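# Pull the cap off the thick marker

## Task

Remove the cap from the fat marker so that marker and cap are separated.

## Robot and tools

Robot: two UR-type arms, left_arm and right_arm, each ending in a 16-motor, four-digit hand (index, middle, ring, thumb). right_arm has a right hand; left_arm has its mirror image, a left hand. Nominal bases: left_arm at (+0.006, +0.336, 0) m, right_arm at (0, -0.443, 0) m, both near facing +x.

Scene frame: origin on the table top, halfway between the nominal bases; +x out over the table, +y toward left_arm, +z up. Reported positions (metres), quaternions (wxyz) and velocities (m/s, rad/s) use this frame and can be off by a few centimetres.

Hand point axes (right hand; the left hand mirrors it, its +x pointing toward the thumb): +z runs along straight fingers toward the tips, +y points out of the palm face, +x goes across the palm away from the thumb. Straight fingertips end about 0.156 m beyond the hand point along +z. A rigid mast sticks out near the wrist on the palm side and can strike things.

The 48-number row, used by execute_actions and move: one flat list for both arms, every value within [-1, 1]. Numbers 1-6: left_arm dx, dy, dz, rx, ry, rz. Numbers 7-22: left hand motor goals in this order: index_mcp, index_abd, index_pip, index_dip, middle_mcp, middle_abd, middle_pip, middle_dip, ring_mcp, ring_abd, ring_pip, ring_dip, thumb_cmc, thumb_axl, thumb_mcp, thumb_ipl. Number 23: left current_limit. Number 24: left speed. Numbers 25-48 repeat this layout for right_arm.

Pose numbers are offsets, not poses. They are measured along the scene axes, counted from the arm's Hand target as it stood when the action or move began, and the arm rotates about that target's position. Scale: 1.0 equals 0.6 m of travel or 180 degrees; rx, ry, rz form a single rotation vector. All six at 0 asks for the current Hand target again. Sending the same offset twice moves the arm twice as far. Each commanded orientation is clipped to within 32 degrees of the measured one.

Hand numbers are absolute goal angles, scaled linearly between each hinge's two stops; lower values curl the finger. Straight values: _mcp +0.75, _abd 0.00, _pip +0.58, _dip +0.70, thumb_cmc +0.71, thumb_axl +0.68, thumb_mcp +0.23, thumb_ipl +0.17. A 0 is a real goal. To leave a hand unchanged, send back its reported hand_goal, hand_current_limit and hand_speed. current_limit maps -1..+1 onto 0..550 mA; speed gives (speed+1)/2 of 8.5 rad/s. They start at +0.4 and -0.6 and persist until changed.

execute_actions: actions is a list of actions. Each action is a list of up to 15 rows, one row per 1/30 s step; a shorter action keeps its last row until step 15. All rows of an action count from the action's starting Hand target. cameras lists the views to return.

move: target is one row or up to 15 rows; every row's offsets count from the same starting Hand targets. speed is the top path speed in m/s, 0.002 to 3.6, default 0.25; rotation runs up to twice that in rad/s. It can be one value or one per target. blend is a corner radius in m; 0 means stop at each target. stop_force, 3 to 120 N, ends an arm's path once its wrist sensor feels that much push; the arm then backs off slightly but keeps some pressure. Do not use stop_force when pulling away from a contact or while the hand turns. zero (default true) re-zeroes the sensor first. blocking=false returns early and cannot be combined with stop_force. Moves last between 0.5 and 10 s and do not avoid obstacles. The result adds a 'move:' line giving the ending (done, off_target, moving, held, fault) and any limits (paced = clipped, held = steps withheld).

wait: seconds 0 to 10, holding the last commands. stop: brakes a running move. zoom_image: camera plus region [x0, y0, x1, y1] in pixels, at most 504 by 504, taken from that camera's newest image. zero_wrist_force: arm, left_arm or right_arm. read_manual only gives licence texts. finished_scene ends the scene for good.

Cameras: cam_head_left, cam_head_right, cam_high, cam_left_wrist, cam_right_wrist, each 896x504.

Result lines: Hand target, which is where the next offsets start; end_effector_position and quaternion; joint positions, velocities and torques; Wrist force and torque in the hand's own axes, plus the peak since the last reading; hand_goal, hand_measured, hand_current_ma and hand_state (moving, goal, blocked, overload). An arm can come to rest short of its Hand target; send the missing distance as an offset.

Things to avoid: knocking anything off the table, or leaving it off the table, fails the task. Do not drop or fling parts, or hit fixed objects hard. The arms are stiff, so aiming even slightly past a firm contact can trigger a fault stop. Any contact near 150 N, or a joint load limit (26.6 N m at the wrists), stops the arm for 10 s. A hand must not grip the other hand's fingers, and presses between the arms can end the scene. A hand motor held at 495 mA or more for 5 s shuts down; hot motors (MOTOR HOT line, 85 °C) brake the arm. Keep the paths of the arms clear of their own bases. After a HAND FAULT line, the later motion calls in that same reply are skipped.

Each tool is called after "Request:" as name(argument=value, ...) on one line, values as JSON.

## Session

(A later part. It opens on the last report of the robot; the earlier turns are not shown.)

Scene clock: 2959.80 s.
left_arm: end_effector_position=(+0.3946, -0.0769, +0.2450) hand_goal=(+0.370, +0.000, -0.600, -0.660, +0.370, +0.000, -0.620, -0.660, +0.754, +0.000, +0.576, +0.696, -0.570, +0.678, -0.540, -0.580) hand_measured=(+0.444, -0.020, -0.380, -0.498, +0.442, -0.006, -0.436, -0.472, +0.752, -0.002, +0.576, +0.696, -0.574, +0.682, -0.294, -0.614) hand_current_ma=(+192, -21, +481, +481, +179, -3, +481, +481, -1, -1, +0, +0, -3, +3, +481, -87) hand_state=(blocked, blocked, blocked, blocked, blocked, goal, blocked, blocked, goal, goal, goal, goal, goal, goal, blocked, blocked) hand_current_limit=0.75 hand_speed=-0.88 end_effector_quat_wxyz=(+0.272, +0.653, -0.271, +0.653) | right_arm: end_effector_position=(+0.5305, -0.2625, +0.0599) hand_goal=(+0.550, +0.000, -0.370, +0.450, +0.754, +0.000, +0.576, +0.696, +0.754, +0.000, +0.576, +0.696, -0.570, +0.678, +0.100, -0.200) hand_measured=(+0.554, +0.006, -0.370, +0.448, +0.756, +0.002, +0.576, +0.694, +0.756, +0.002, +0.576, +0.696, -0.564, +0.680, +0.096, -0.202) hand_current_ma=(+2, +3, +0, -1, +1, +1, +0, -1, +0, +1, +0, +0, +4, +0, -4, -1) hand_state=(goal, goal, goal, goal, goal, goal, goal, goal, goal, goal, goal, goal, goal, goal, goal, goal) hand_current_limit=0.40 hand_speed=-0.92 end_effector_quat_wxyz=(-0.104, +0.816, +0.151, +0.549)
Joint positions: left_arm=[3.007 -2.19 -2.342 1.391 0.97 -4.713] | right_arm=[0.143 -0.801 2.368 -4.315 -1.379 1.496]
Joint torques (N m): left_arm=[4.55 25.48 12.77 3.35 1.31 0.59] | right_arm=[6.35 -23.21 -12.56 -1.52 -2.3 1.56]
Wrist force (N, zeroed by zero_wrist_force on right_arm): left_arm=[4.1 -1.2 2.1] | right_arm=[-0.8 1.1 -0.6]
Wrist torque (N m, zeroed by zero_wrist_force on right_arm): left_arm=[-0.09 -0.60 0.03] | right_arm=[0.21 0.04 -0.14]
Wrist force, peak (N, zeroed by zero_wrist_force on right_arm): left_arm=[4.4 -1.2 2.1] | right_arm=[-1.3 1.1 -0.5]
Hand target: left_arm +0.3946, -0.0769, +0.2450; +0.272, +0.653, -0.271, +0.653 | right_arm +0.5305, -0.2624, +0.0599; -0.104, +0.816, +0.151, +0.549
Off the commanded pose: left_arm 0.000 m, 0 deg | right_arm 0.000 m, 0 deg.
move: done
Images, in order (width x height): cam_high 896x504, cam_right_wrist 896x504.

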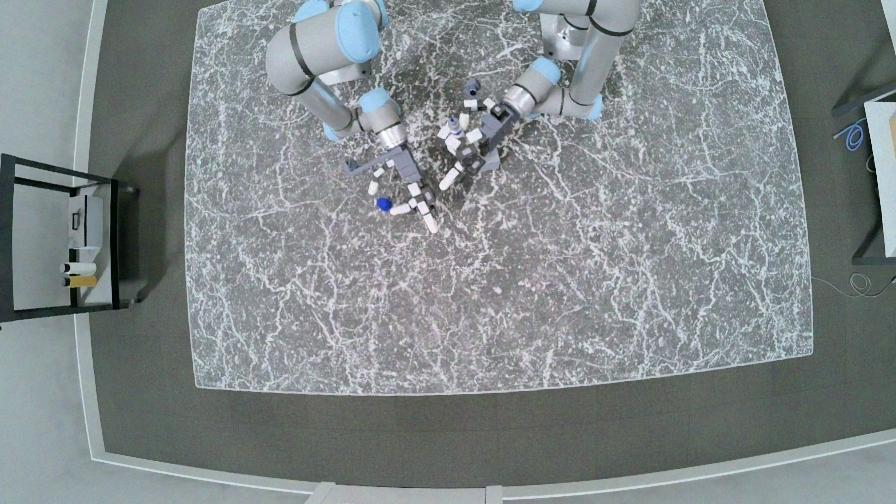

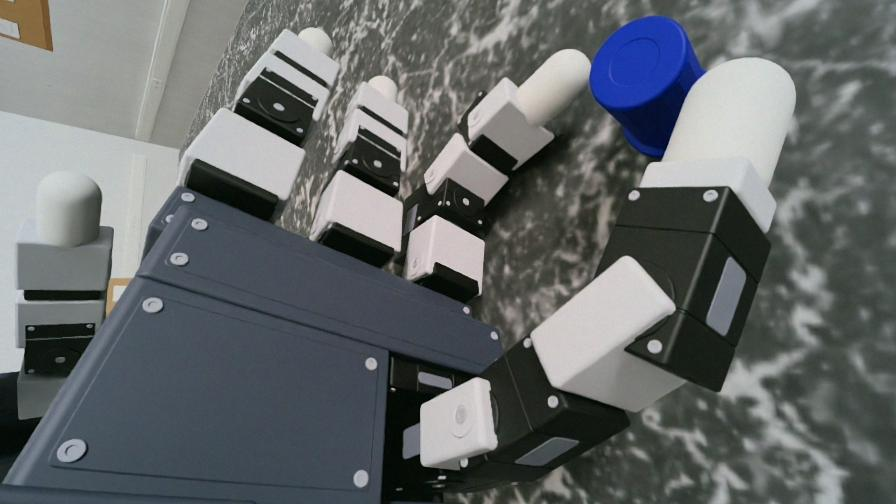

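Request:
move(target=[0,0,0,0,0,0,0.37,0,-0.60,-0.66,0.37,0,-0.62,-0.66,0.754,0,0.576,0.696,-0.571,0.678,-0.54,-0.58,0.75,-0.88,0,0,0.15,0,0,0,0.55,0,-0.37,0.45,0.754,0,0.576,0.696,0.754,0,0.576,0.696,-0.571,0.678,0.1,-0.2,0.4,-0.92], speed=0.06)

Request:
move(target=[0,0,0,0,0,0,0.37,0,-0.60,-0.66,0.37,0,-0.62,-0.66,0.754,0,0.576,0.696,-0.571,0.678,-0.54,-0.58,0.75,-0.88,0,0,0.5167,0.0438,-0.1142,0,0.55,0,-0.37,0.45,0.754,0,0.576,0.696,0.754,0,0.576,0.696,-0.571,0.678,0.1,-0.2,0.4,-0.92], speed=0.15)

Request:
move(target=[0,0,0,0,0,0,0.37,0,-0.60,-0.66,0.37,0,-0.62,-0.66,0.754,0,0.576,0.696,-0.571,0.678,-0.54,-0.58,0.75,-0.88,-0.1298,0.2957,0.0,0,0,0.1611,0.616,0,0,0.06,0.754,0,0.576,0.696,0.754,0,0.576,0.696,-0.571,0.678,0.1,-0.751,0.4,-0.88], speed=0.12, cameras=["all"])

Request:
zoom_image(camera="cam_right_wrist", region=[440, 60, 840, 460])

Scene clock: 2999.83 s.
left_arm: end_effector_position=(+0.3946, -0.0769, +0.2450) hand_goal=(+0.370, +0.000, -0.600, -0.660, +0.370, +0.000, -0.620, -0.660, +0.754, +0.000, +0.576, +0.696, -0.570, +0.678, -0.540, -0.580) hand_measured=(+0.444, -0.020, -0.380, -0.498, +0.442, -0.006, -0.436, -0.472, +0.752, -0.002, +0.576, +0.696, -0.574, +0.682, -0.294, -0.614) hand_current_ma=(+192, -21, +481, +481, +179, -3, +481, +481, -1, -1, +0, +0, -3, +3, +481, -87) hand_state=(blocked, blocked, blocked, blocked, blocked, goal, blocked, blocked, goal, goal, goal, goal, goal, goal, blocked, blocked) hand_current_limit=0.75 hand_speed=-0.88 end_effector_quat_wxyz=(+0.272, +0.653, -0.271, +0.653) | right_arm: end_effector_position=(+0.5305, -0.2624, +0.1498) hand_goal=(+0.550, +0.000, -0.370, +0.450, +0.754, +0.000, +0.576, +0.696, +0.754, +0.000, +0.576, +0.696, -0.570, +0.678, +0.100, -0.200) hand_measured=(+0.554, +0.006, -0.370, +0.448, +0.756, +0.002, +0.576, +0.694, +0.756, +0.002, +0.576, +0.696, -0.564, +0.680, +0.096, -0.202) hand_current_ma=(+2, +3, +0, -1, +1, +1, +0, -1, +0, +1, +0, +0, +4, +0, -4, -1) hand_state=(goal, goal, goal, goal, goal, goal, goal, goal, goal, goal, goal, goal, goal, goal, goal, goal) hand_current_limit=0.40 hand_speed=-0.92 end_effector_quat_wxyz=(-0.104, +0.816, +0.151, +0.549)
Joint positions: left_arm=[3.007 -2.19 -2.342 1.391 0.97 -4.713] | right_arm=[0.143 -1.108 2.401 -4.042 -1.379 1.496]
Joint torques (N m): left_arm=[4.77 25.39 12.81 3.41 1.36 0.57] | right_arm=[4.28 -34.46 -12.06 -1.16 -1.24 0.7]
Wrist force (N, zeroed by zero_wrist_force on right_arm): left_arm=[4.1 -1.3 2.2] | right_arm=[-1.0 1.1 -0.6]
Wrist torque (N m, zeroed by zero_wrist_force on right_arm): left_arm=[-0.10 -0.60 0.03] | right_arm=[0.20 0.06 -0.14]
Wrist force, peak (N, zeroed by zero_wrist_force on right_arm): left_arm=[4.2 -1.6 2.2] | right_arm=[-1.7 1.1 -0.3]
Hand target: left_arm +0.3946, -0.0769, +0.2450; +0.272, +0.653, -0.271, +0.653 | right_arm +0.5305, -0.2624, +0.1499; -0.104, +0.816, +0.151, +0.549
Off the commanded pose: left_arm 0.000 m, 0 deg | right_arm 0.000 m, 0 deg.
move: done

Scene clock: 3002.40 s.
left_arm: end_effector_position=(+0.3946, -0.0769, +0.2450) hand_goal=(+0.370, +0.000, -0.600, -0.660, +0.370, +0.000, -0.620, -0.660, +0.754, +0.000, +0.576, +0.696, -0.570, +0.678, -0.540, -0.580) hand_measured=(+0.444, -0.020, -0.380, -0.498, +0.442, -0.006, -0.436, -0.472, +0.752, -0.002, +0.576, +0.696, -0.574, +0.682, -0.294, -0.614) hand_current_ma=(+192, -21, +481, +481, +179, -3, +481, +481, -1, -1, +0, +0, -3, +3, +481, -87) hand_state=(blocked, blocked, blocked, blocked, blocked, goal, blocked, blocked, goal, goal, goal, goal, goal, goal, blocked, blocked) hand_current_limit=0.75 hand_speed=-0.88 end_effector_quat_wxyz=(+0.272, +0.653, -0.271, +0.653) | right_arm: end_effector_position=(+0.5305, -0.2624, +0.4599) hand_goal=(+0.550, +0.000, -0.370, +0.450, +0.754, +0.000, +0.576, +0.696, +0.754, +0.000, +0.576, +0.696, -0.570, +0.678, +0.100, -0.200) hand_measured=(+0.552, +0.006, -0.370, +0.448, +0.756, +0.002, +0.576, +0.694, +0.756, +0.002, +0.576, +0.696, -0.564, +0.680, +0.098, -0.202) hand_current_ma=(+1, +3, +0, -1, +1, +1, +0, -1, +0, +1, +0, +0, +5, +0, -1, -1) hand_state=(goal, goal, goal, goal, goal, goal, goal, goal, goal, goal, goal, goal, goal, goal, goal, goal) hand_current_limit=0.40 hand_speed=-0.92 end_effector_quat_wxyz=(-0.131, +0.696, +0.129, +0.694)
Joint positions: left_arm=[3.007 -2.19 -2.342 1.391 0.97 -4.713] | right_arm=[0.127 -1.635 2.18 -3.685 -1.347 1.574]
Joint torques (N m): left_arm=[5.36 25.5 12.33 3.41 1.31 0.46] | right_arm=[-7.08 -23.24 -28.36 -0.7 2.26 1.36]
Wrist force (N, zeroed by zero_wrist_force on right_arm): left_arm=[3.8 -1.4 2.1] | right_arm=[-0.7 0.7 0.3]
Wrist torque (N m, zeroed by zero_wrist_force on right_arm): left_arm=[-0.11 -0.56 0.01] | right_arm=[0.03 0.06 -0.10]
Wrist force, peak (N, zeroed by zero_wrist_force on right_arm): left_arm=[4.2 -1.5 2.1] | right_arm=[-1.9 1.0 0.1]
Hand target: left_arm +0.3946, -0.0769, +0.2450; +0.272, +0.653, -0.271, +0.653 | right_arm +0.5305, -0.2624, +0.4599; -0.131, +0.696, +0.129, +0.694
Off the commanded pose: left_arm 0.000 m, 0 deg | right_arm 0.000 m, 0 deg.
move: done

Scene clock: 3004.93 s.
left_arm: end_effector_position=(+0.3946, -0.0769, +0.2450) hand_goal=(+0.370, +0.000, -0.600, -0.660, +0.370, +0.000, -0.620, -0.660, +0.754, +0.000, +0.576, +0.696, -0.570, +0.678, -0.540, -0.580) hand_measured=(+0.444, -0.020, -0.380, -0.498, +0.442, -0.006, -0.436, -0.472, +0.752, -0.002, +0.576, +0.696, -0.574, +0.682, -0.294, -0.614) hand_current_ma=(+192, -21, +481, +481, +179, -3, +481, +481, -1, -1, +0, +0, -3, +3, +481, -87) hand_state=(blocked, blocked, blocked, blocked, blocked, goal, blocked, blocked, goal, goal, goal, goal, goal, goal, blocked, blocked) hand_current_limit=0.75 hand_speed=-0.88 end_effector_quat_wxyz=(+0.272, +0.653, -0.271, +0.653) | right_arm: end_effector_position=(+0.4527, -0.0851, +0.4599) hand_goal=(+0.616, +0.000, +0.000, +0.060, +0.754, +0.000, +0.576, +0.696, +0.754, +0.000, +0.576, +0.696, -0.570, +0.678, +0.100, -0.750) hand_measured=(+0.614, +0.006, -0.002, +0.062, +0.756, +0.002, +0.576, +0.694, +0.756, +0.002, +0.576, +0.696, -0.564, +0.680, +0.098, -0.748) hand_current_ma=(-1, +3, -1, +1, +0, +1, +0, -1, +0, +1, +0, +0, +5, +0, -1, +1) hand_state=(goal, goal, goal, goal, goal, goal, goal, goal, goal, goal, goal, goal, goal, goal, goal, goal) hand_current_limit=0.40 hand_speed=-0.88 end_effector_quat_wxyz=(-0.301, +0.641, +0.299, +0.640)
Joint positions: left_arm=[3.007 -2.19 -2.342 1.391 0.97 -4.713] | right_arm=[0.35 -1.633 2.178 -3.685 -1.064 1.573]
Joint torques (N m): left_arm=[4.95 25.18 12.68 3.35 1.26 0.57] | right_arm=[7.29 -8.36 -26.48 -3.18 2.85 -1.66]
Wrist force (N, zeroed by zero_wrist_force on right_arm): left_arm=[3.9 -1.2 1.9] | right_arm=[-0.5 0.8 0.3]
Wrist torque (N m, zeroed by zero_wrist_force on right_arm): left_arm=[-0.07 -0.58 0.01] | right_arm=[0.04 0.03 -0.10]
Wrist force, peak (N, zeroed by zero_wrist_force on right_arm): left_arm=[4.2 -1.4 2.3] | right_arm=[-0.6 1.5 0.4]
Hand target: left_arm +0.3946, -0.0769, +0.2450; +0.272, +0.653, -0.271, +0.653 | right_arm +0.4526, -0.0850, +0.4599; -0.301, +0.641, +0.299, +0.640
Off the commanded pose: left_arm 0.000 m, 0 deg | right_arm 0.000 m, 0 deg.
move: done

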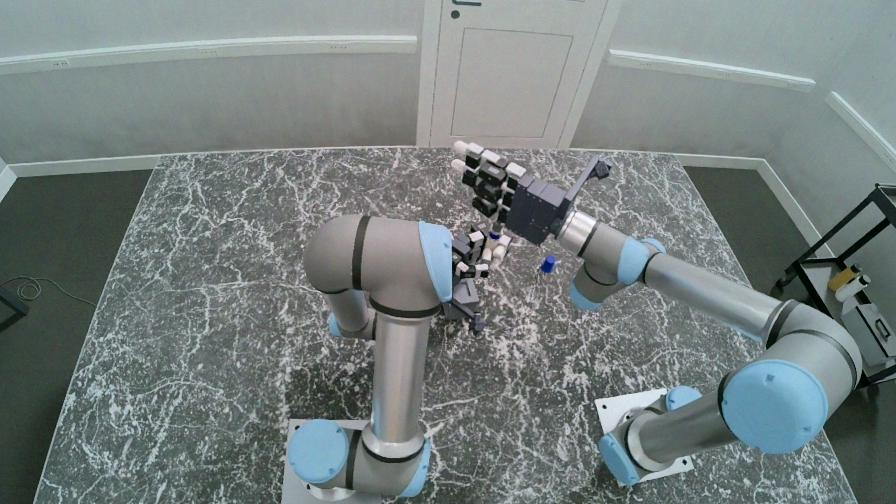

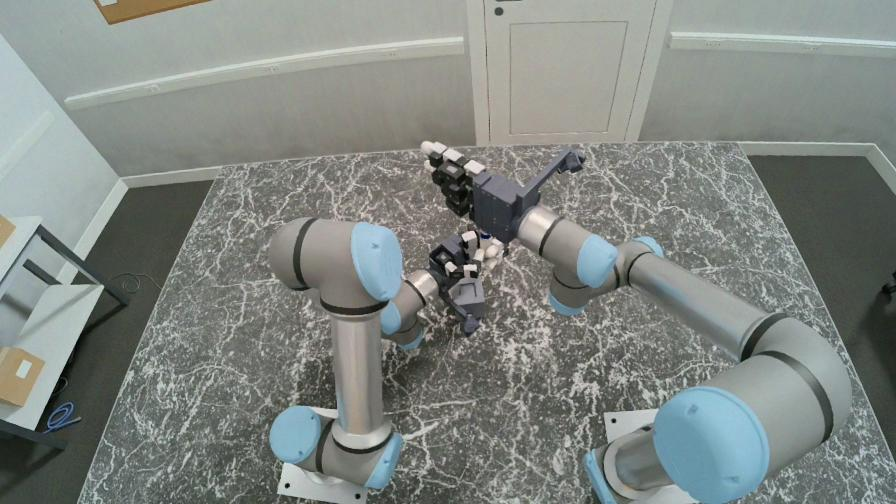

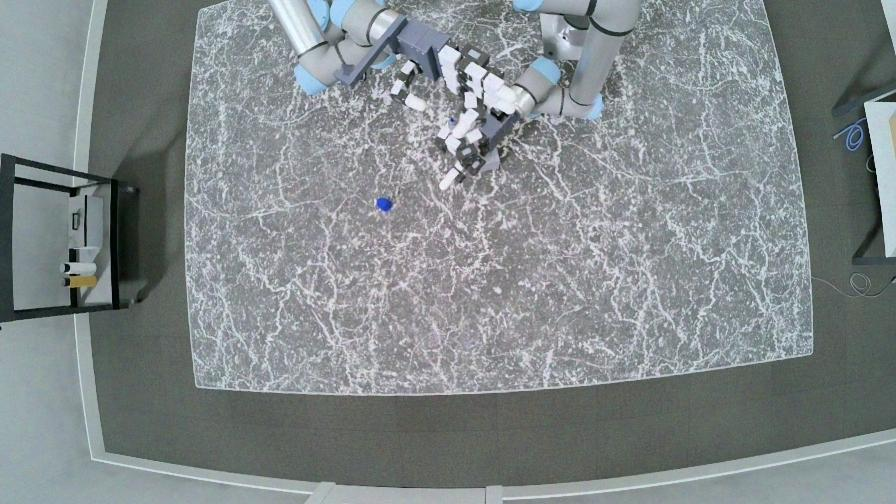

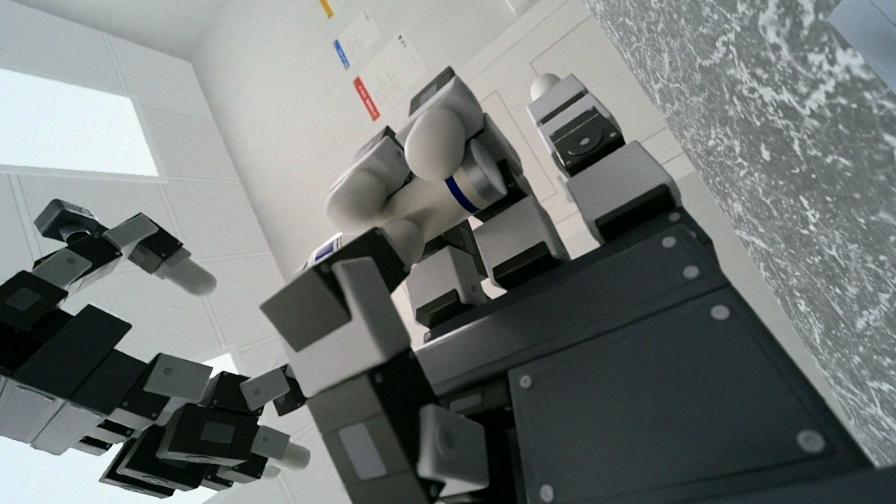

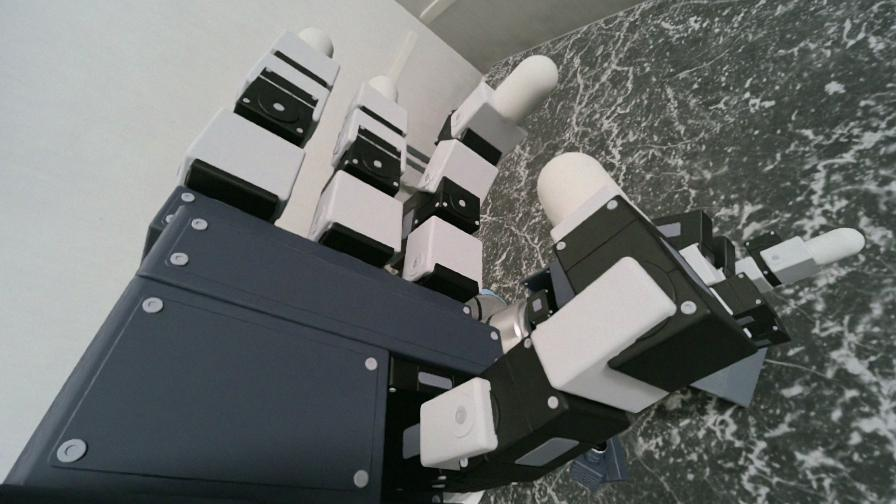

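Scaled by 1.260 from the camera's 896x504 image, which has a finer 1280x720 frame.

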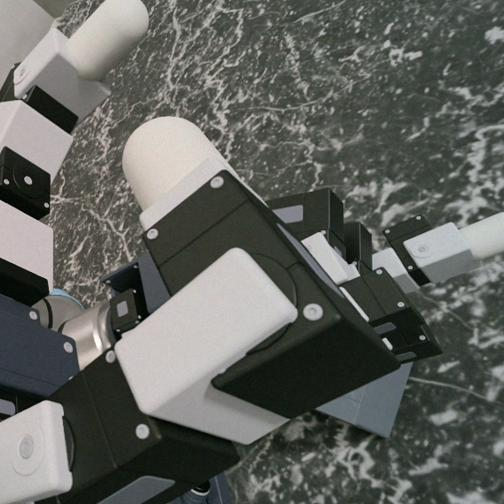

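Request:
execute_actions(actions=[], cameras=["cam_high","cam_head_left","cam_head_right"])

Scene clock: 3041.10 s.
left_arm: end_effector_position=(+0.3946, -0.0769, +0.2450) hand_goal=(+0.370, +0.000, -0.600, -0.660, +0.370, +0.000, -0.620, -0.660, +0.754, +0.000, +0.576, +0.696, -0.570, +0.678, -0.540, -0.580) hand_measured=(+0.444, -0.020, -0.380, -0.498, +0.442, -0.006, -0.436, -0.472, +0.752, -0.002, +0.576, +0.696, -0.574, +0.682, -0.294, -0.614) hand_current_ma=(+192, -21, +481, +481, +179, -3, +481, +481, -1, -1, +0, +0, -3, +3, +481, -87) hand_state=(blocked, blocked, blocked, blocked, blocked, goal, blocked, blocked, goal, goal, goal, goal, goal, goal, blocked, blocked) hand_current_limit=0.75 hand_speed=-0.88 end_effector_quat_wxyz=(+0.272, +0.653, -0.271, +0.653) | right_arm: end_effector_position=(+0.4526, -0.0850, +0.4599) hand_goal=(+0.616, +0.000, +0.000, +0.060, +0.754, +0.000, +0.576, +0.696, +0.754, +0.000, +0.576, +0.696, -0.570, +0.678, +0.100, -0.750) hand_measured=(+0.614, +0.006, -0.002, +0.062, +0.756, +0.002, +0.576, +0.694, +0.756, +0.002, +0.576, +0.696, -0.564, +0.680, +0.098, -0.748) hand_current_ma=(-1, +3, -1, +1, +0, +1, +0, -1, +0, +1, +0, +0, +5, +0, -1, +1) hand_state=(goal, goal, goal, goal, goal, goal, goal, goal, goal, goal, goal, goal, goal, goal, goal, goal) hand_current_limit=0.40 hand_speed=-0.88 end_effector_quat_wxyz=(-0.301, +0.641, +0.299, +0.640)
Joint positions: left_arm=[3.007 -2.19 -2.342 1.391 0.97 -4.713] | right_arm=[0.35 -1.633 2.178 -3.685 -1.064 1.573]
Joint velocities: within noise
Joint torques (N m): left_arm=[5.26 25.18 12.67 3.43 1.26 0.49] | right_arm=[7.87 -7.2 -28.5 -3.17 2.89 -1.43]
Motor temperatures (°C): left_arm=[32 30 33 38 37 36] | right_arm=[33 33 36 39 37 35]
Wrist force (N, zeroed by zero_wrist_force on right_arm): left_arm=[4.0 -1.2 2.2] | right_arm=[-0.7 0.9 0.6]
Wrist torque (N m, zeroed by zero_wrist_force on right_arm): left_arm=[-0.10 -0.58 0.01] | right_arm=[0.03 0.05 -0.12]
Wrist force, peak (N, zeroed by zero_wrist_force on right_arm): left_arm=[4.2 -1.3 2.4] | right_arm=[-0.7 1.2 0.4]
Hand target: left_arm +0.3946, -0.0769, +0.2450; +0.272, +0.653, -0.271, +0.653 | right_arm +0.4526, -0.0850, +0.4599; -0.301, +0.641, +0.299, +0.640
Off the commanded pose: left_arm 0.000 m, 0 deg | right_arm 0.000 m, 0 deg.
Images, in order (width x height): cam_head_left 896x504, cam_head_right 896x504, cam_high 896x504.

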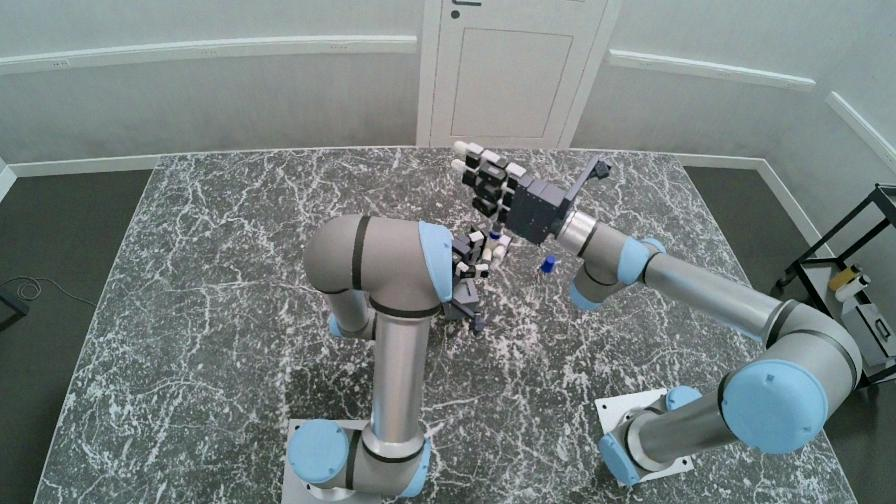

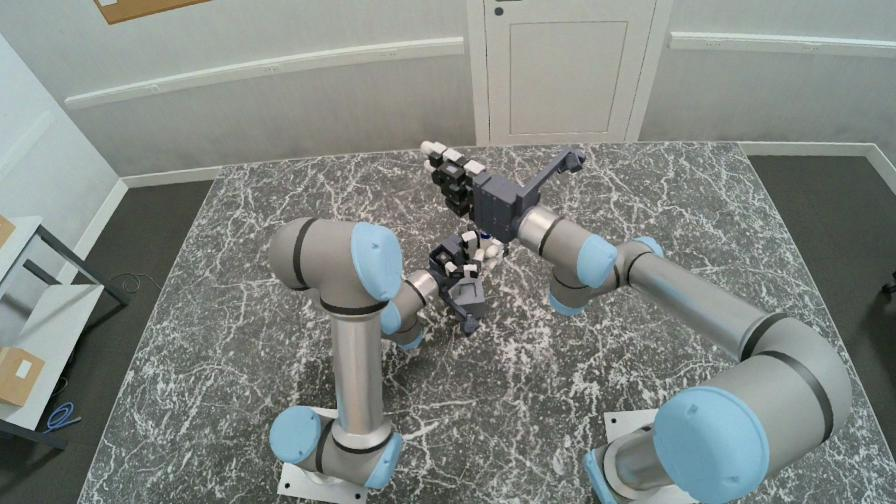

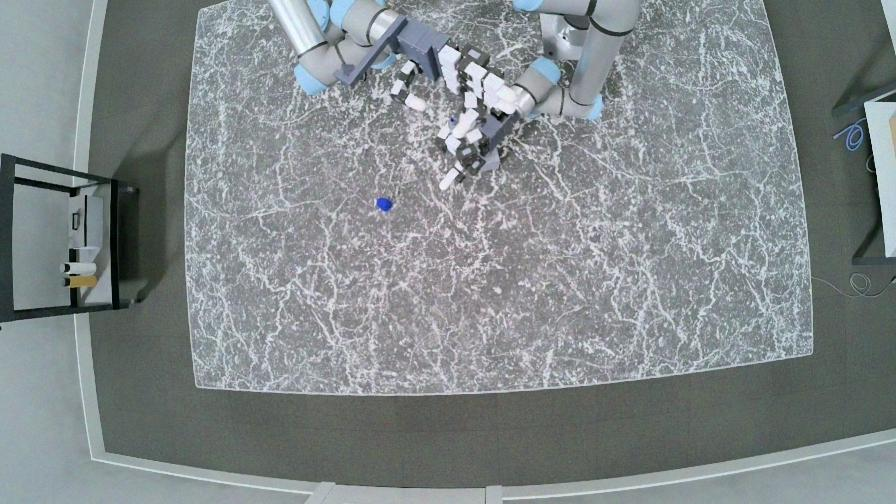

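Request:
move(target=[[0,0,0,0,0,0, 0.37,0,-0.6,-0.66,0.37,0,-0.62,-0.66,0.754,0,0.576,0.696,-0.571,0.678,-0.54,-0.58,0.75,-0.88, 0,0,-0.125,0,0,0, 0.616,0,0,0.06,0.754,0,0.576,0.696,0.754,0,0.576,0.696,-0.571,0.678,0.1,-0.751,0.4,-0.88]], speed=0.05, stop_force=5, cameras=["cam_head_left","cam_head_right","cam_high","cam_right_wrist"])

Request:
zoom_image(camera="cam_head_left", region=[420, 130, 620, 290])

Request:
zoom_image(camera="cam_head_right", region=[400, 130, 600, 290])

Request:
zoom_image(camera="cam_high", region=[370, 20, 550, 210])

Scene clock: 3057.20 s.
left_arm: end_effector_position=(+0.3946, -0.0769, +0.2450) hand_goal=(+0.370, +0.000, -0.600, -0.660, +0.370, +0.000, -0.620, -0.660, +0.754, +0.000, +0.576, +0.696, -0.570, +0.678, -0.540, -0.580) hand_measured=(+0.444, -0.020, -0.380, -0.498, +0.442, -0.006, -0.436, -0.472, +0.752, -0.002, +0.576, +0.696, -0.574, +0.682, -0.294, -0.614) hand_current_ma=(+192, -21, +481, +481, +179, -3, +481, +481, -1, -1, +0, +0, -3, +3, +481, -87) hand_state=(blocked, blocked, blocked, blocked, blocked, goal, blocked, blocked, goal, goal, goal, goal, goal, goal, blocked, blocked) hand_current_limit=0.75 hand_speed=-0.88 end_effector_quat_wxyz=(+0.272, +0.653, -0.271, +0.653) | right_arm: end_effector_position=(+0.4526, -0.0850, +0.3849) hand_goal=(+0.616, +0.000, +0.000, +0.060, +0.754, +0.000, +0.576, +0.696, +0.754, +0.000, +0.576, +0.696, -0.570, +0.678, +0.100, -0.750) hand_measured=(+0.614, +0.006, -0.002, +0.062, +0.756, +0.002, +0.576, +0.694, +0.756, +0.002, +0.576, +0.696, -0.564, +0.680, +0.098, -0.748) hand_current_ma=(-1, +3, -1, +1, +0, +1, +0, -1, +0, +1, +0, +0, +5, +0, -1, +1) hand_state=(goal, goal, goal, goal, goal, goal, goal, goal, goal, goal, goal, goal, goal, goal, goal, goal) hand_current_limit=0.40 hand_speed=-0.88 end_effector_quat_wxyz=(-0.301, +0.641, +0.299, +0.640)
Joint positions: left_arm=[3.007 -2.19 -2.342 1.391 0.97 -4.713] | right_arm=[0.35 -1.495 2.282 -3.927 -1.064 1.573]
Joint torques (N m): left_arm=[5.61 25.45 13.01 3.43 1.31 0.47] | right_arm=[-0.4 -10.35 -7.33 -3.14 0.88 1.28]
Wrist force (N, zeroed by zero_wrist_force on right_arm): left_arm=[4.0 -1.5 2.0] | right_arm=[-0.7 0.7 0.4]
Wrist torque (N m, zeroed by zero_wrist_force on right_arm): left_arm=[-0.11 -0.58 0.02] | right_arm=[0.02 0.06 -0.12]
Wrist force, peak (N, zeroed by zero_wrist_force on right_arm): left_arm=[4.2 -1.3 2.5] | right_arm=[-0.9 1.0 0.4]
Hand target: left_arm +0.3946, -0.0769, +0.2450; +0.272, +0.653, -0.271, +0.653 | right_arm +0.4526, -0.0850, +0.3849; -0.301, +0.641, +0.299, +0.640
Off the commanded pose: left_arm 0.000 m, 0 deg | right_arm 0.000 m, 0 deg.
move: done
Images, in order (width x height): cam_head_left 896x504, cam_head_right 896x504, cam_high 896x504, cam_right_wrist 896x504.

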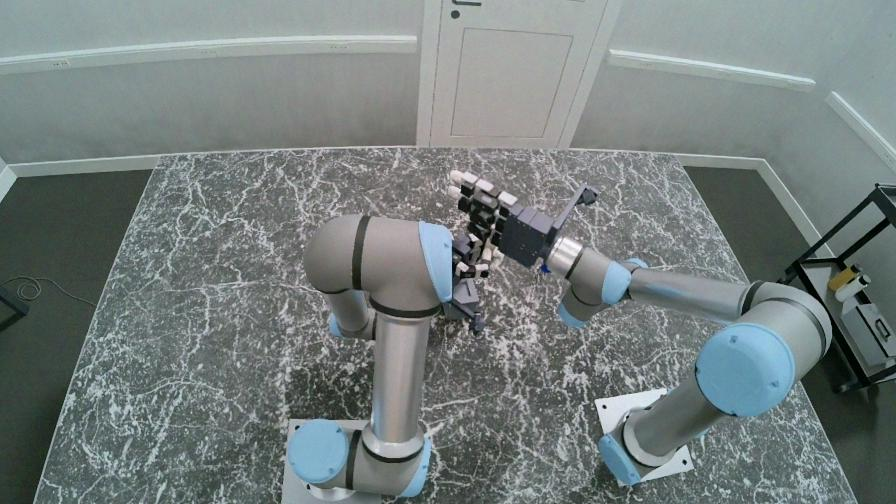

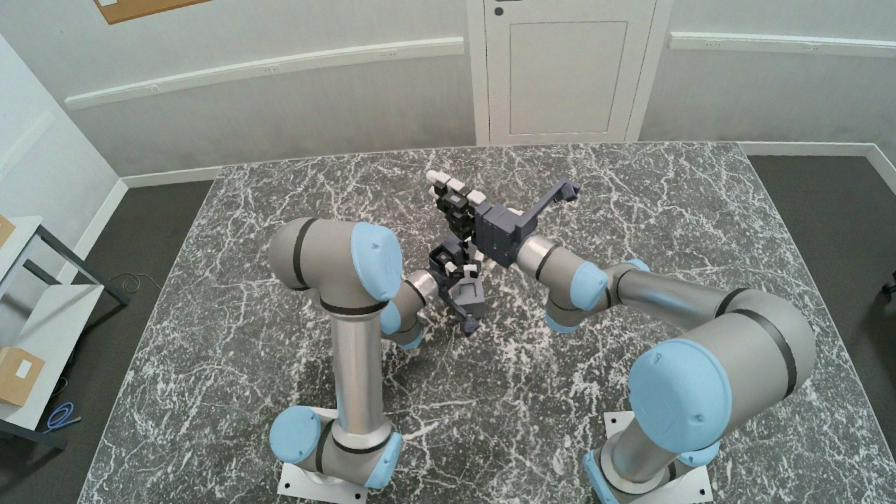

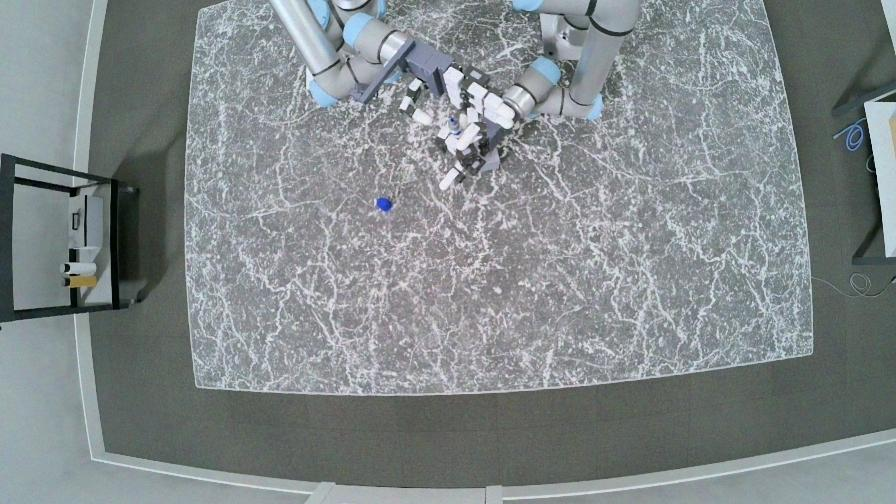

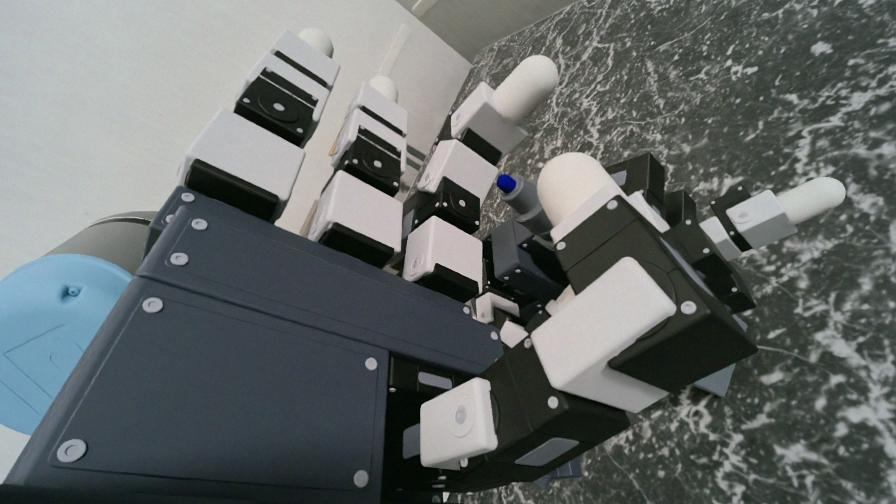

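Scaled by 2.520 from the camera's 896x504 image, which has a finer 1280x720 frame.

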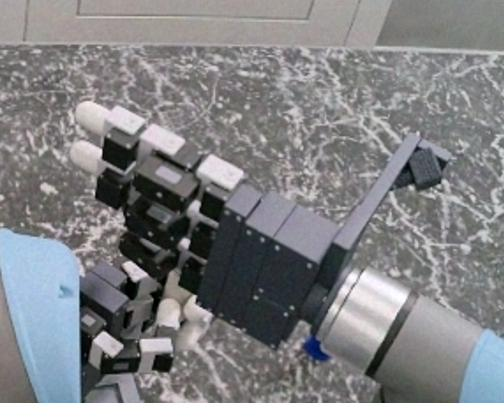

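Scaled by 2.520 from the camera's 896x504 image, which has a finer 1280x720 frame.

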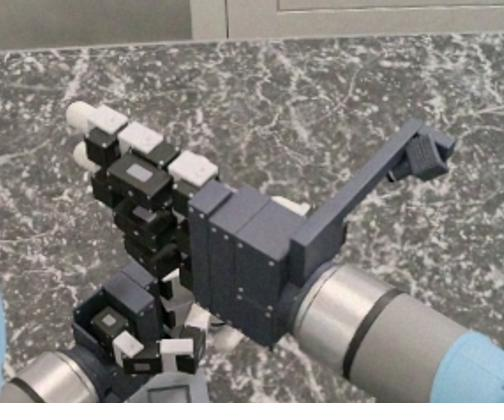

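Scaled by 2.653 from the camera's 896x504 image, which has a finer 1280x720 frame.

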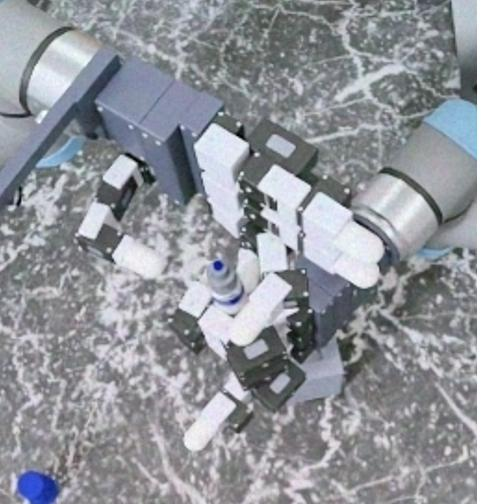

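Request:
move(target=[[0,0,0,0,0,0, 0.37,0,-0.6,-0.66,0.37,0,-0.62,-0.66,0.754,0,0.576,0.696,-0.571,0.678,-0.54,-0.58,0.75,-0.88, 0,0,-0.0833,0,0,0, 0.616,0,0,0.06,0.754,0,0.576,0.696,0.754,0,0.576,0.696,-0.571,0.678,0.1,-0.751,0.4,-0.88]], speed=0.03, stop_force=4, cameras=["cam_head_left","cam_head_right","cam_high","cam_right_wrist","cam_left_wrist"])

Request:
zoom_image(camera="cam_high", region=[370, 20, 550, 210])

Request:
zoom_image(camera="cam_right_wrist", region=[400, 80, 700, 400])

Scene clock: 3073.07 s.
left_arm: end_effector_position=(+0.3946, -0.0769, +0.2450) hand_goal=(+0.370, +0.000, -0.600, -0.660, +0.370, +0.000, -0.620, -0.660, +0.754, +0.000, +0.576, +0.696, -0.570, +0.678, -0.540, -0.580) hand_measured=(+0.444, -0.020, -0.380, -0.498, +0.442, -0.006, -0.436, -0.472, +0.752, -0.002, +0.576, +0.696, -0.574, +0.682, -0.294, -0.614) hand_current_ma=(+192, -21, +481, +481, +179, -3, +481, +481, -1, -1, +0, +0, -3, +3, +481, -87) hand_state=(blocked, blocked, blocked, blocked, blocked, goal, blocked, blocked, goal, goal, goal, goal, goal, goal, blocked, blocked) hand_current_limit=0.75 hand_speed=-0.88 end_effector_quat_wxyz=(+0.272, +0.653, -0.271, +0.653) | right_arm: end_effector_position=(+0.4526, -0.0850, +0.3350) hand_goal=(+0.616, +0.000, +0.000, +0.060, +0.754, +0.000, +0.576, +0.696, +0.754, +0.000, +0.576, +0.696, -0.570, +0.678, +0.100, -0.750) hand_measured=(+0.614, +0.006, -0.002, +0.062, +0.756, +0.002, +0.576, +0.694, +0.756, +0.002, +0.576, +0.696, -0.564, +0.680, +0.098, -0.748) hand_current_ma=(-1, +3, -1, +1, +0, +1, +0, -1, +0, +1, +0, +0, +5, +0, -1, +1) hand_state=(goal, goal, goal, goal, goal, goal, goal, goal, goal, goal, goal, goal, goal, goal, goal, goal) hand_current_limit=0.40 hand_speed=-0.88 end_effector_quat_wxyz=(-0.301, +0.641, +0.299, +0.640)
Joint positions: left_arm=[3.007 -2.19 -2.342 1.391 0.97 -4.713] | right_arm=[0.35 -1.373 2.331 -4.098 -1.064 1.573]
Joint torques (N m): left_arm=[6.25 25.86 12.77 3.42 1.27 0.4] | right_arm=[-5.97 -13.78 -3.04 -3.08 -0.33 1.59]
Wrist force (N, zeroed by zero_wrist_force on right_arm): left_arm=[4.0 -1.5 2.1] | right_arm=[-0.4 0.7 0.3]
Wrist torque (N m, zeroed by zero_wrist_force on right_arm): left_arm=[-0.12 -0.58 0.02] | right_arm=[0.03 0.03 -0.09]
Wrist force, peak (N, zeroed by zero_wrist_force on right_arm): left_arm=[4.2 -1.6 2.3] | right_arm=[-0.7 1.0 0.2]
Hand target: left_arm +0.3946, -0.0769, +0.2450; +0.272, +0.653, -0.271, +0.653 | right_arm +0.4526, -0.0850, +0.3350; -0.301, +0.641, +0.299, +0.640
Off the commanded pose: left_arm 0.000 m, 0 deg | right_arm 0.000 m, 0 deg.
move: done

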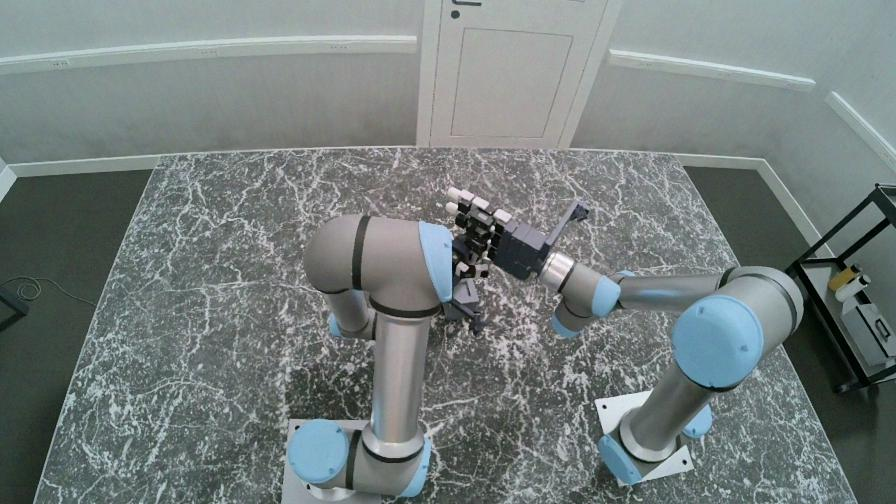

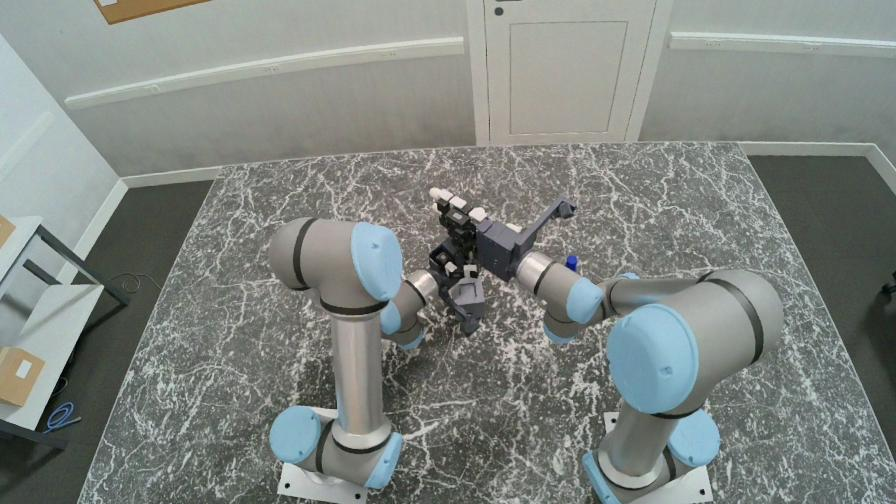

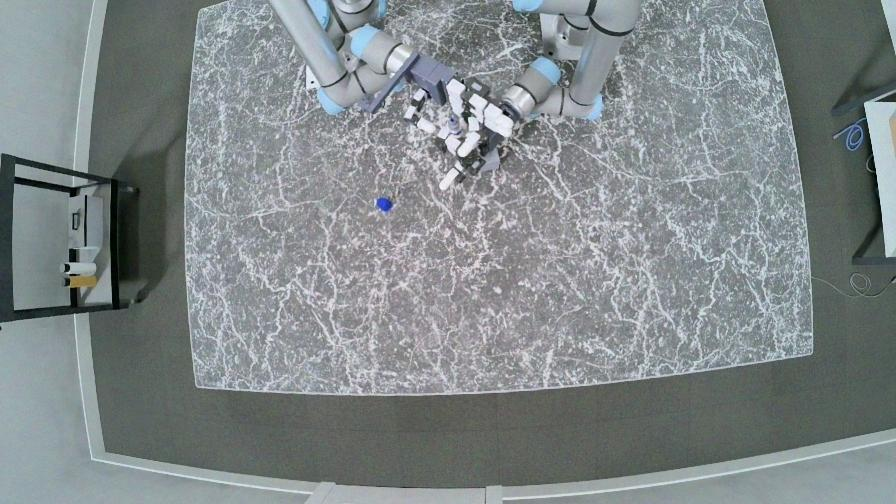

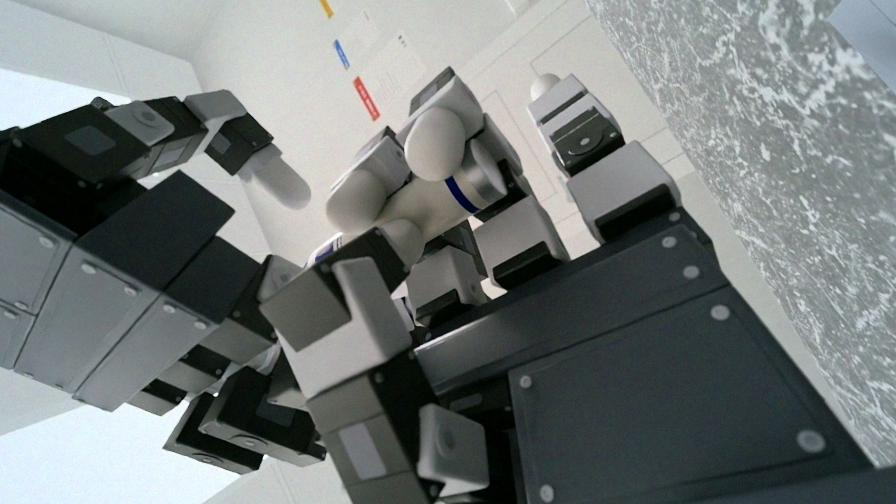

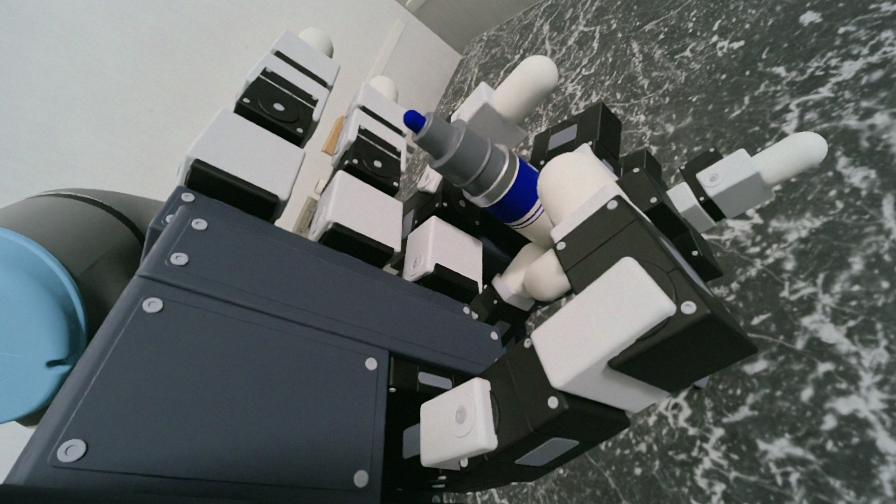

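Scaled by 2.653 from the camera's 896x504 image, which has a finer 1280x720 frame.

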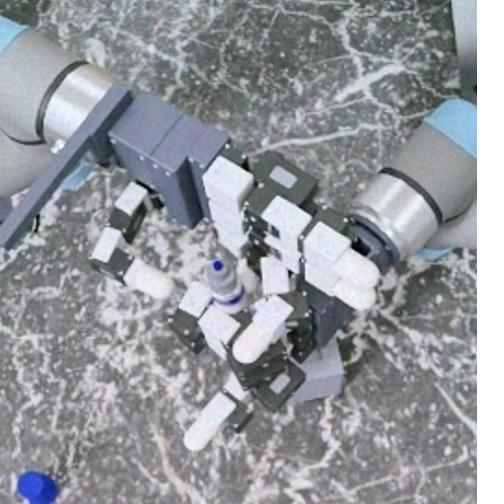

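Scaled by 1.575 from the camera's 896x504 image, which has a finer 1280x720 frame.

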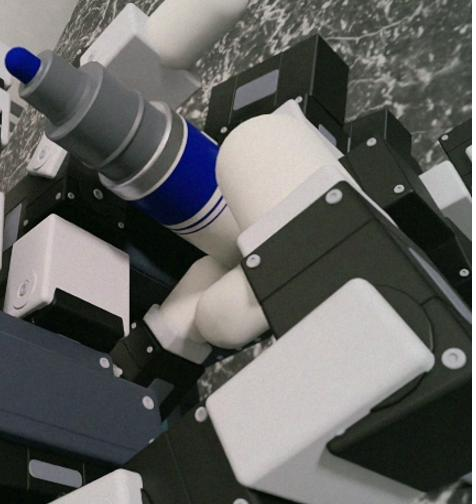

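Request:
move(target=[[0,0,0,0,0,0, 0.37,0,-0.6,-0.66,0.37,0,-0.62,-0.66,0.754,0,0.576,0.696,-0.571,0.678,-0.54,-0.58,0.75,-0.88, 0.0062,-0.016,-0.0067,0,0,0, 0.616,0,0,0.06,0.754,0,0.576,0.696,0.754,0,0.576,0.696,-0.571,0.678,0.1,-0.751,0.4,-0.88]], speed=0.03, stop_force=4)

Request:
move(target=[[0,0,0,0,0,0, 0.37,0,-0.6,-0.66,0.37,0,-0.62,-0.66,0.754,0,0.576,0.696,-0.571,0.678,-0.54,-0.58,0.75,-0.88, 0,0,0,0,0,0, 0.50,0,-0.35,-0.30,0.754,0,0.576,0.696,0.754,0,0.576,0.696,-0.571,0.678,-0.18,-0.60,0.65,-0.88]], cameras=["cam_right_wrist","cam_high"])

Request:
zoom_image(camera="cam_right_wrist", region=[300, 80, 700, 400])

Scene clock: 3093.97 s.
left_arm: end_effector_position=(+0.3946, -0.0769, +0.2450) hand_goal=(+0.370, +0.000, -0.600, -0.660, +0.370, +0.000, -0.620, -0.660, +0.754, +0.000, +0.576, +0.696, -0.570, +0.678, -0.540, -0.580) hand_measured=(+0.444, -0.020, -0.380, -0.498, +0.442, -0.006, -0.436, -0.472, +0.752, -0.002, +0.576, +0.696, -0.574, +0.682, -0.294, -0.614) hand_current_ma=(+192, -21, +481, +481, +179, -3, +481, +481, -1, -1, +0, +0, -3, +3, +481, -87) hand_state=(blocked, blocked, blocked, blocked, blocked, goal, blocked, blocked, goal, goal, goal, goal, goal, goal, blocked, blocked) hand_current_limit=0.75 hand_speed=-0.88 end_effector_quat_wxyz=(+0.272, +0.653, -0.271, +0.653) | right_arm: end_effector_position=(+0.4563, -0.0946, +0.3309) hand_goal=(+0.616, +0.000, +0.000, +0.060, +0.754, +0.000, +0.576, +0.696, +0.754, +0.000, +0.576, +0.696, -0.570, +0.678, +0.100, -0.750) hand_measured=(+0.614, +0.006, -0.002, +0.062, +0.756, +0.002, +0.576, +0.694, +0.756, +0.002, +0.576, +0.696, -0.564, +0.680, +0.098, -0.748) hand_current_ma=(-1, +3, -1, +1, +0, +1, +0, -1, +0, +1, +0, +0, +5, +0, -1, +1) hand_state=(goal, goal, goal, goal, goal, goal, goal, goal, goal, goal, goal, goal, goal, goal, goal, goal) hand_current_limit=0.40 hand_speed=-0.88 end_effector_quat_wxyz=(-0.301, +0.641, +0.299, +0.640)
Joint positions: left_arm=[3.007 -2.19 -2.342 1.391 0.97 -4.713] | right_arm=[0.316 -1.371 2.345 -4.115 -1.031 1.573]
Joint torques (N m): left_arm=[6.31 25.65 12.86 3.33 1.29 0.34] | right_arm=[-7.55 -12.77 -4.02 -3.31 3.07 -1.2]
Wrist force (N, zeroed by zero_wrist_force on right_arm): left_arm=[4.2 -1.5 2.4] | right_arm=[-0.4 0.6 0.2]
Wrist torque (N m, zeroed by zero_wrist_force on right_arm): left_arm=[-0.15 -0.60 0.04] | right_arm=[0.03 0.04 -0.09]
Wrist force, peak (N, zeroed by zero_wrist_force on right_arm): left_arm=[4.4 -1.4 2.1] | right_arm=[-0.8 0.9 0.4]
Hand target: left_arm +0.3946, -0.0769, +0.2450; +0.272, +0.653, -0.271, +0.653 | right_arm +0.4563, -0.0946, +0.3309; -0.301, +0.641, +0.299, +0.640
Off the commanded pose: left_arm 0.000 m, 0 deg | right_arm 0.000 m, 0 deg.
move: done

Scene clock: 3095.10 s.
left_arm: end_effector_position=(+0.3946, -0.0769, +0.2450) hand_goal=(+0.370, +0.000, -0.600, -0.660, +0.370, +0.000, -0.620, -0.660, +0.754, +0.000, +0.576, +0.696, -0.570, +0.678, -0.540, -0.580) hand_measured=(+0.446, -0.022, -0.380, -0.498, +0.442, -0.006, -0.436, -0.472, +0.752, -0.002, +0.576, +0.696, -0.574, +0.682, -0.294, -0.614) hand_current_ma=(+197, -23, +481, +481, +179, -3, +481, +481, -1, -1, +0, +0, -3, +3, +481, -87) hand_state=(blocked, blocked, blocked, blocked, blocked, goal, blocked, blocked, goal, goal, goal, goal, goal, goal, blocked, blocked) hand_current_limit=0.75 hand_speed=-0.88 end_effector_quat_wxyz=(+0.272, +0.653, -0.271, +0.653) | right_arm: end_effector_position=(+0.4563, -0.0946, +0.3309) hand_goal=(+0.500, +0.000, -0.350, -0.300, +0.754, +0.000, +0.576, +0.696, +0.754, +0.000, +0.576, +0.696, -0.570, +0.678, -0.180, -0.600) hand_measured=(+0.552, +0.000, -0.330, -0.298, +0.756, +0.002, +0.576, +0.694, +0.756, +0.002, +0.576, +0.696, -0.564, +0.680, -0.178, -0.602) hand_current_ma=(+107, +0, +23, +1, +0, +1, +0, -1, +0, +1, +0, +0, +5, +0, +1, -1) hand_state=(blocked, goal, blocked, goal, goal, goal, goal, goal, goal, goal, goal, goal, goal, goal, goal, goal) hand_current_limit=0.65 hand_speed=-0.88 end_effector_quat_wxyz=(-0.301, +0.641, +0.299, +0.640)
Joint positions: left_arm=[3.007 -2.19 -2.342 1.391 0.97 -4.713] | right_arm=[0.316 -1.371 2.345 -4.115 -1.031 1.573]
Joint torques (N m): left_arm=[6.15 25.87 12.7 3.41 1.33 0.42] | right_arm=[-7.58 -12.69 -5.19 -2.67 -2.2 -1.26]
Wrist force (N, zeroed by zero_wrist_force on right_arm): left_arm=[4.1 2.4 6.3] | right_arm=[-0.8 -4.3 4.0]
Wrist torque (N m, zeroed by zero_wrist_force on right_arm): left_arm=[-0.27 -0.80 0.20] | right_arm=[-0.23 0.20 -0.01]
Wrist force, peak (N, zeroed by zero_wrist_force on right_arm): left_arm=[4.0 2.2 6.6] | right_arm=[-0.7 -4.4 4.3]
Hand target: left_arm +0.3946, -0.0769, +0.2450; +0.272, +0.653, -0.271, +0.653 | right_arm +0.4563, -0.0946, +0.3309; -0.301, +0.641, +0.299, +0.640
Off the commanded pose: left_arm 0.000 m, 0 deg | right_arm 0.000 m, 0 deg.
move: done
Images, in order (width x height): cam_high 896x504, cam_right_wrist 896x504.

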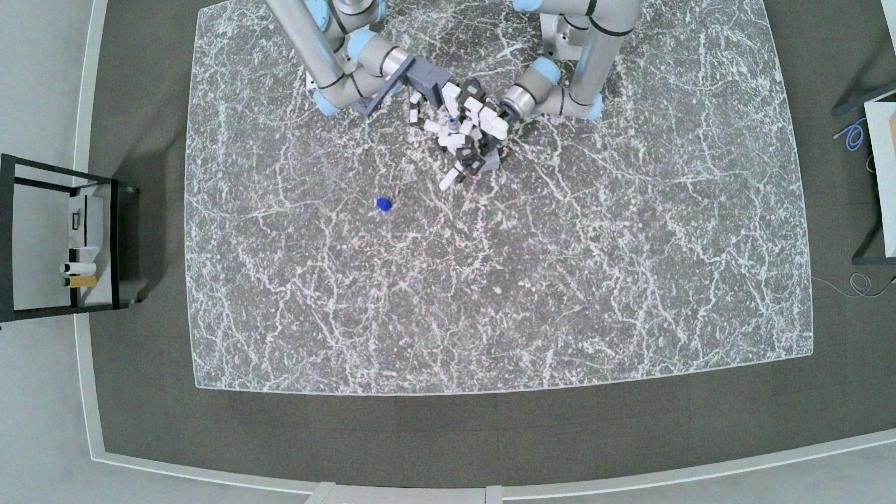

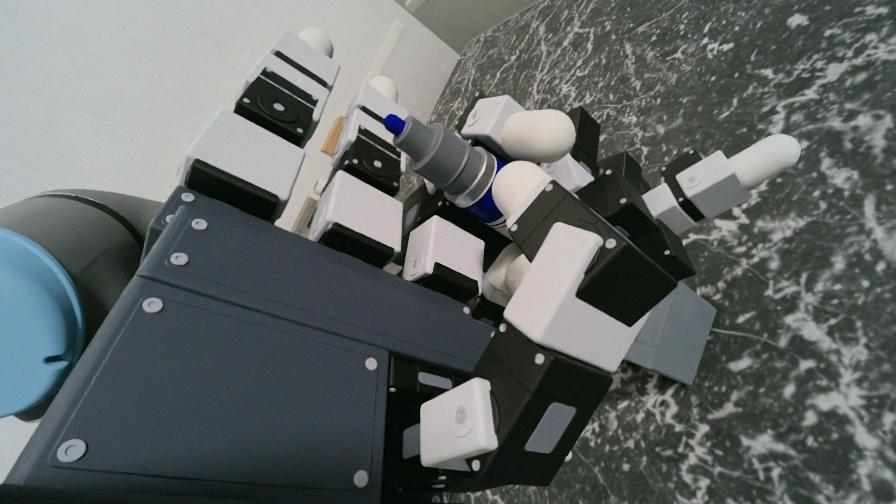

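Scaled by 1.260 from the camera's 896x504 image, which has a finer 1280x720 frame.

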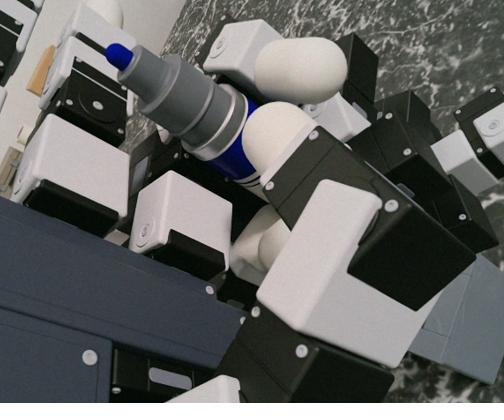

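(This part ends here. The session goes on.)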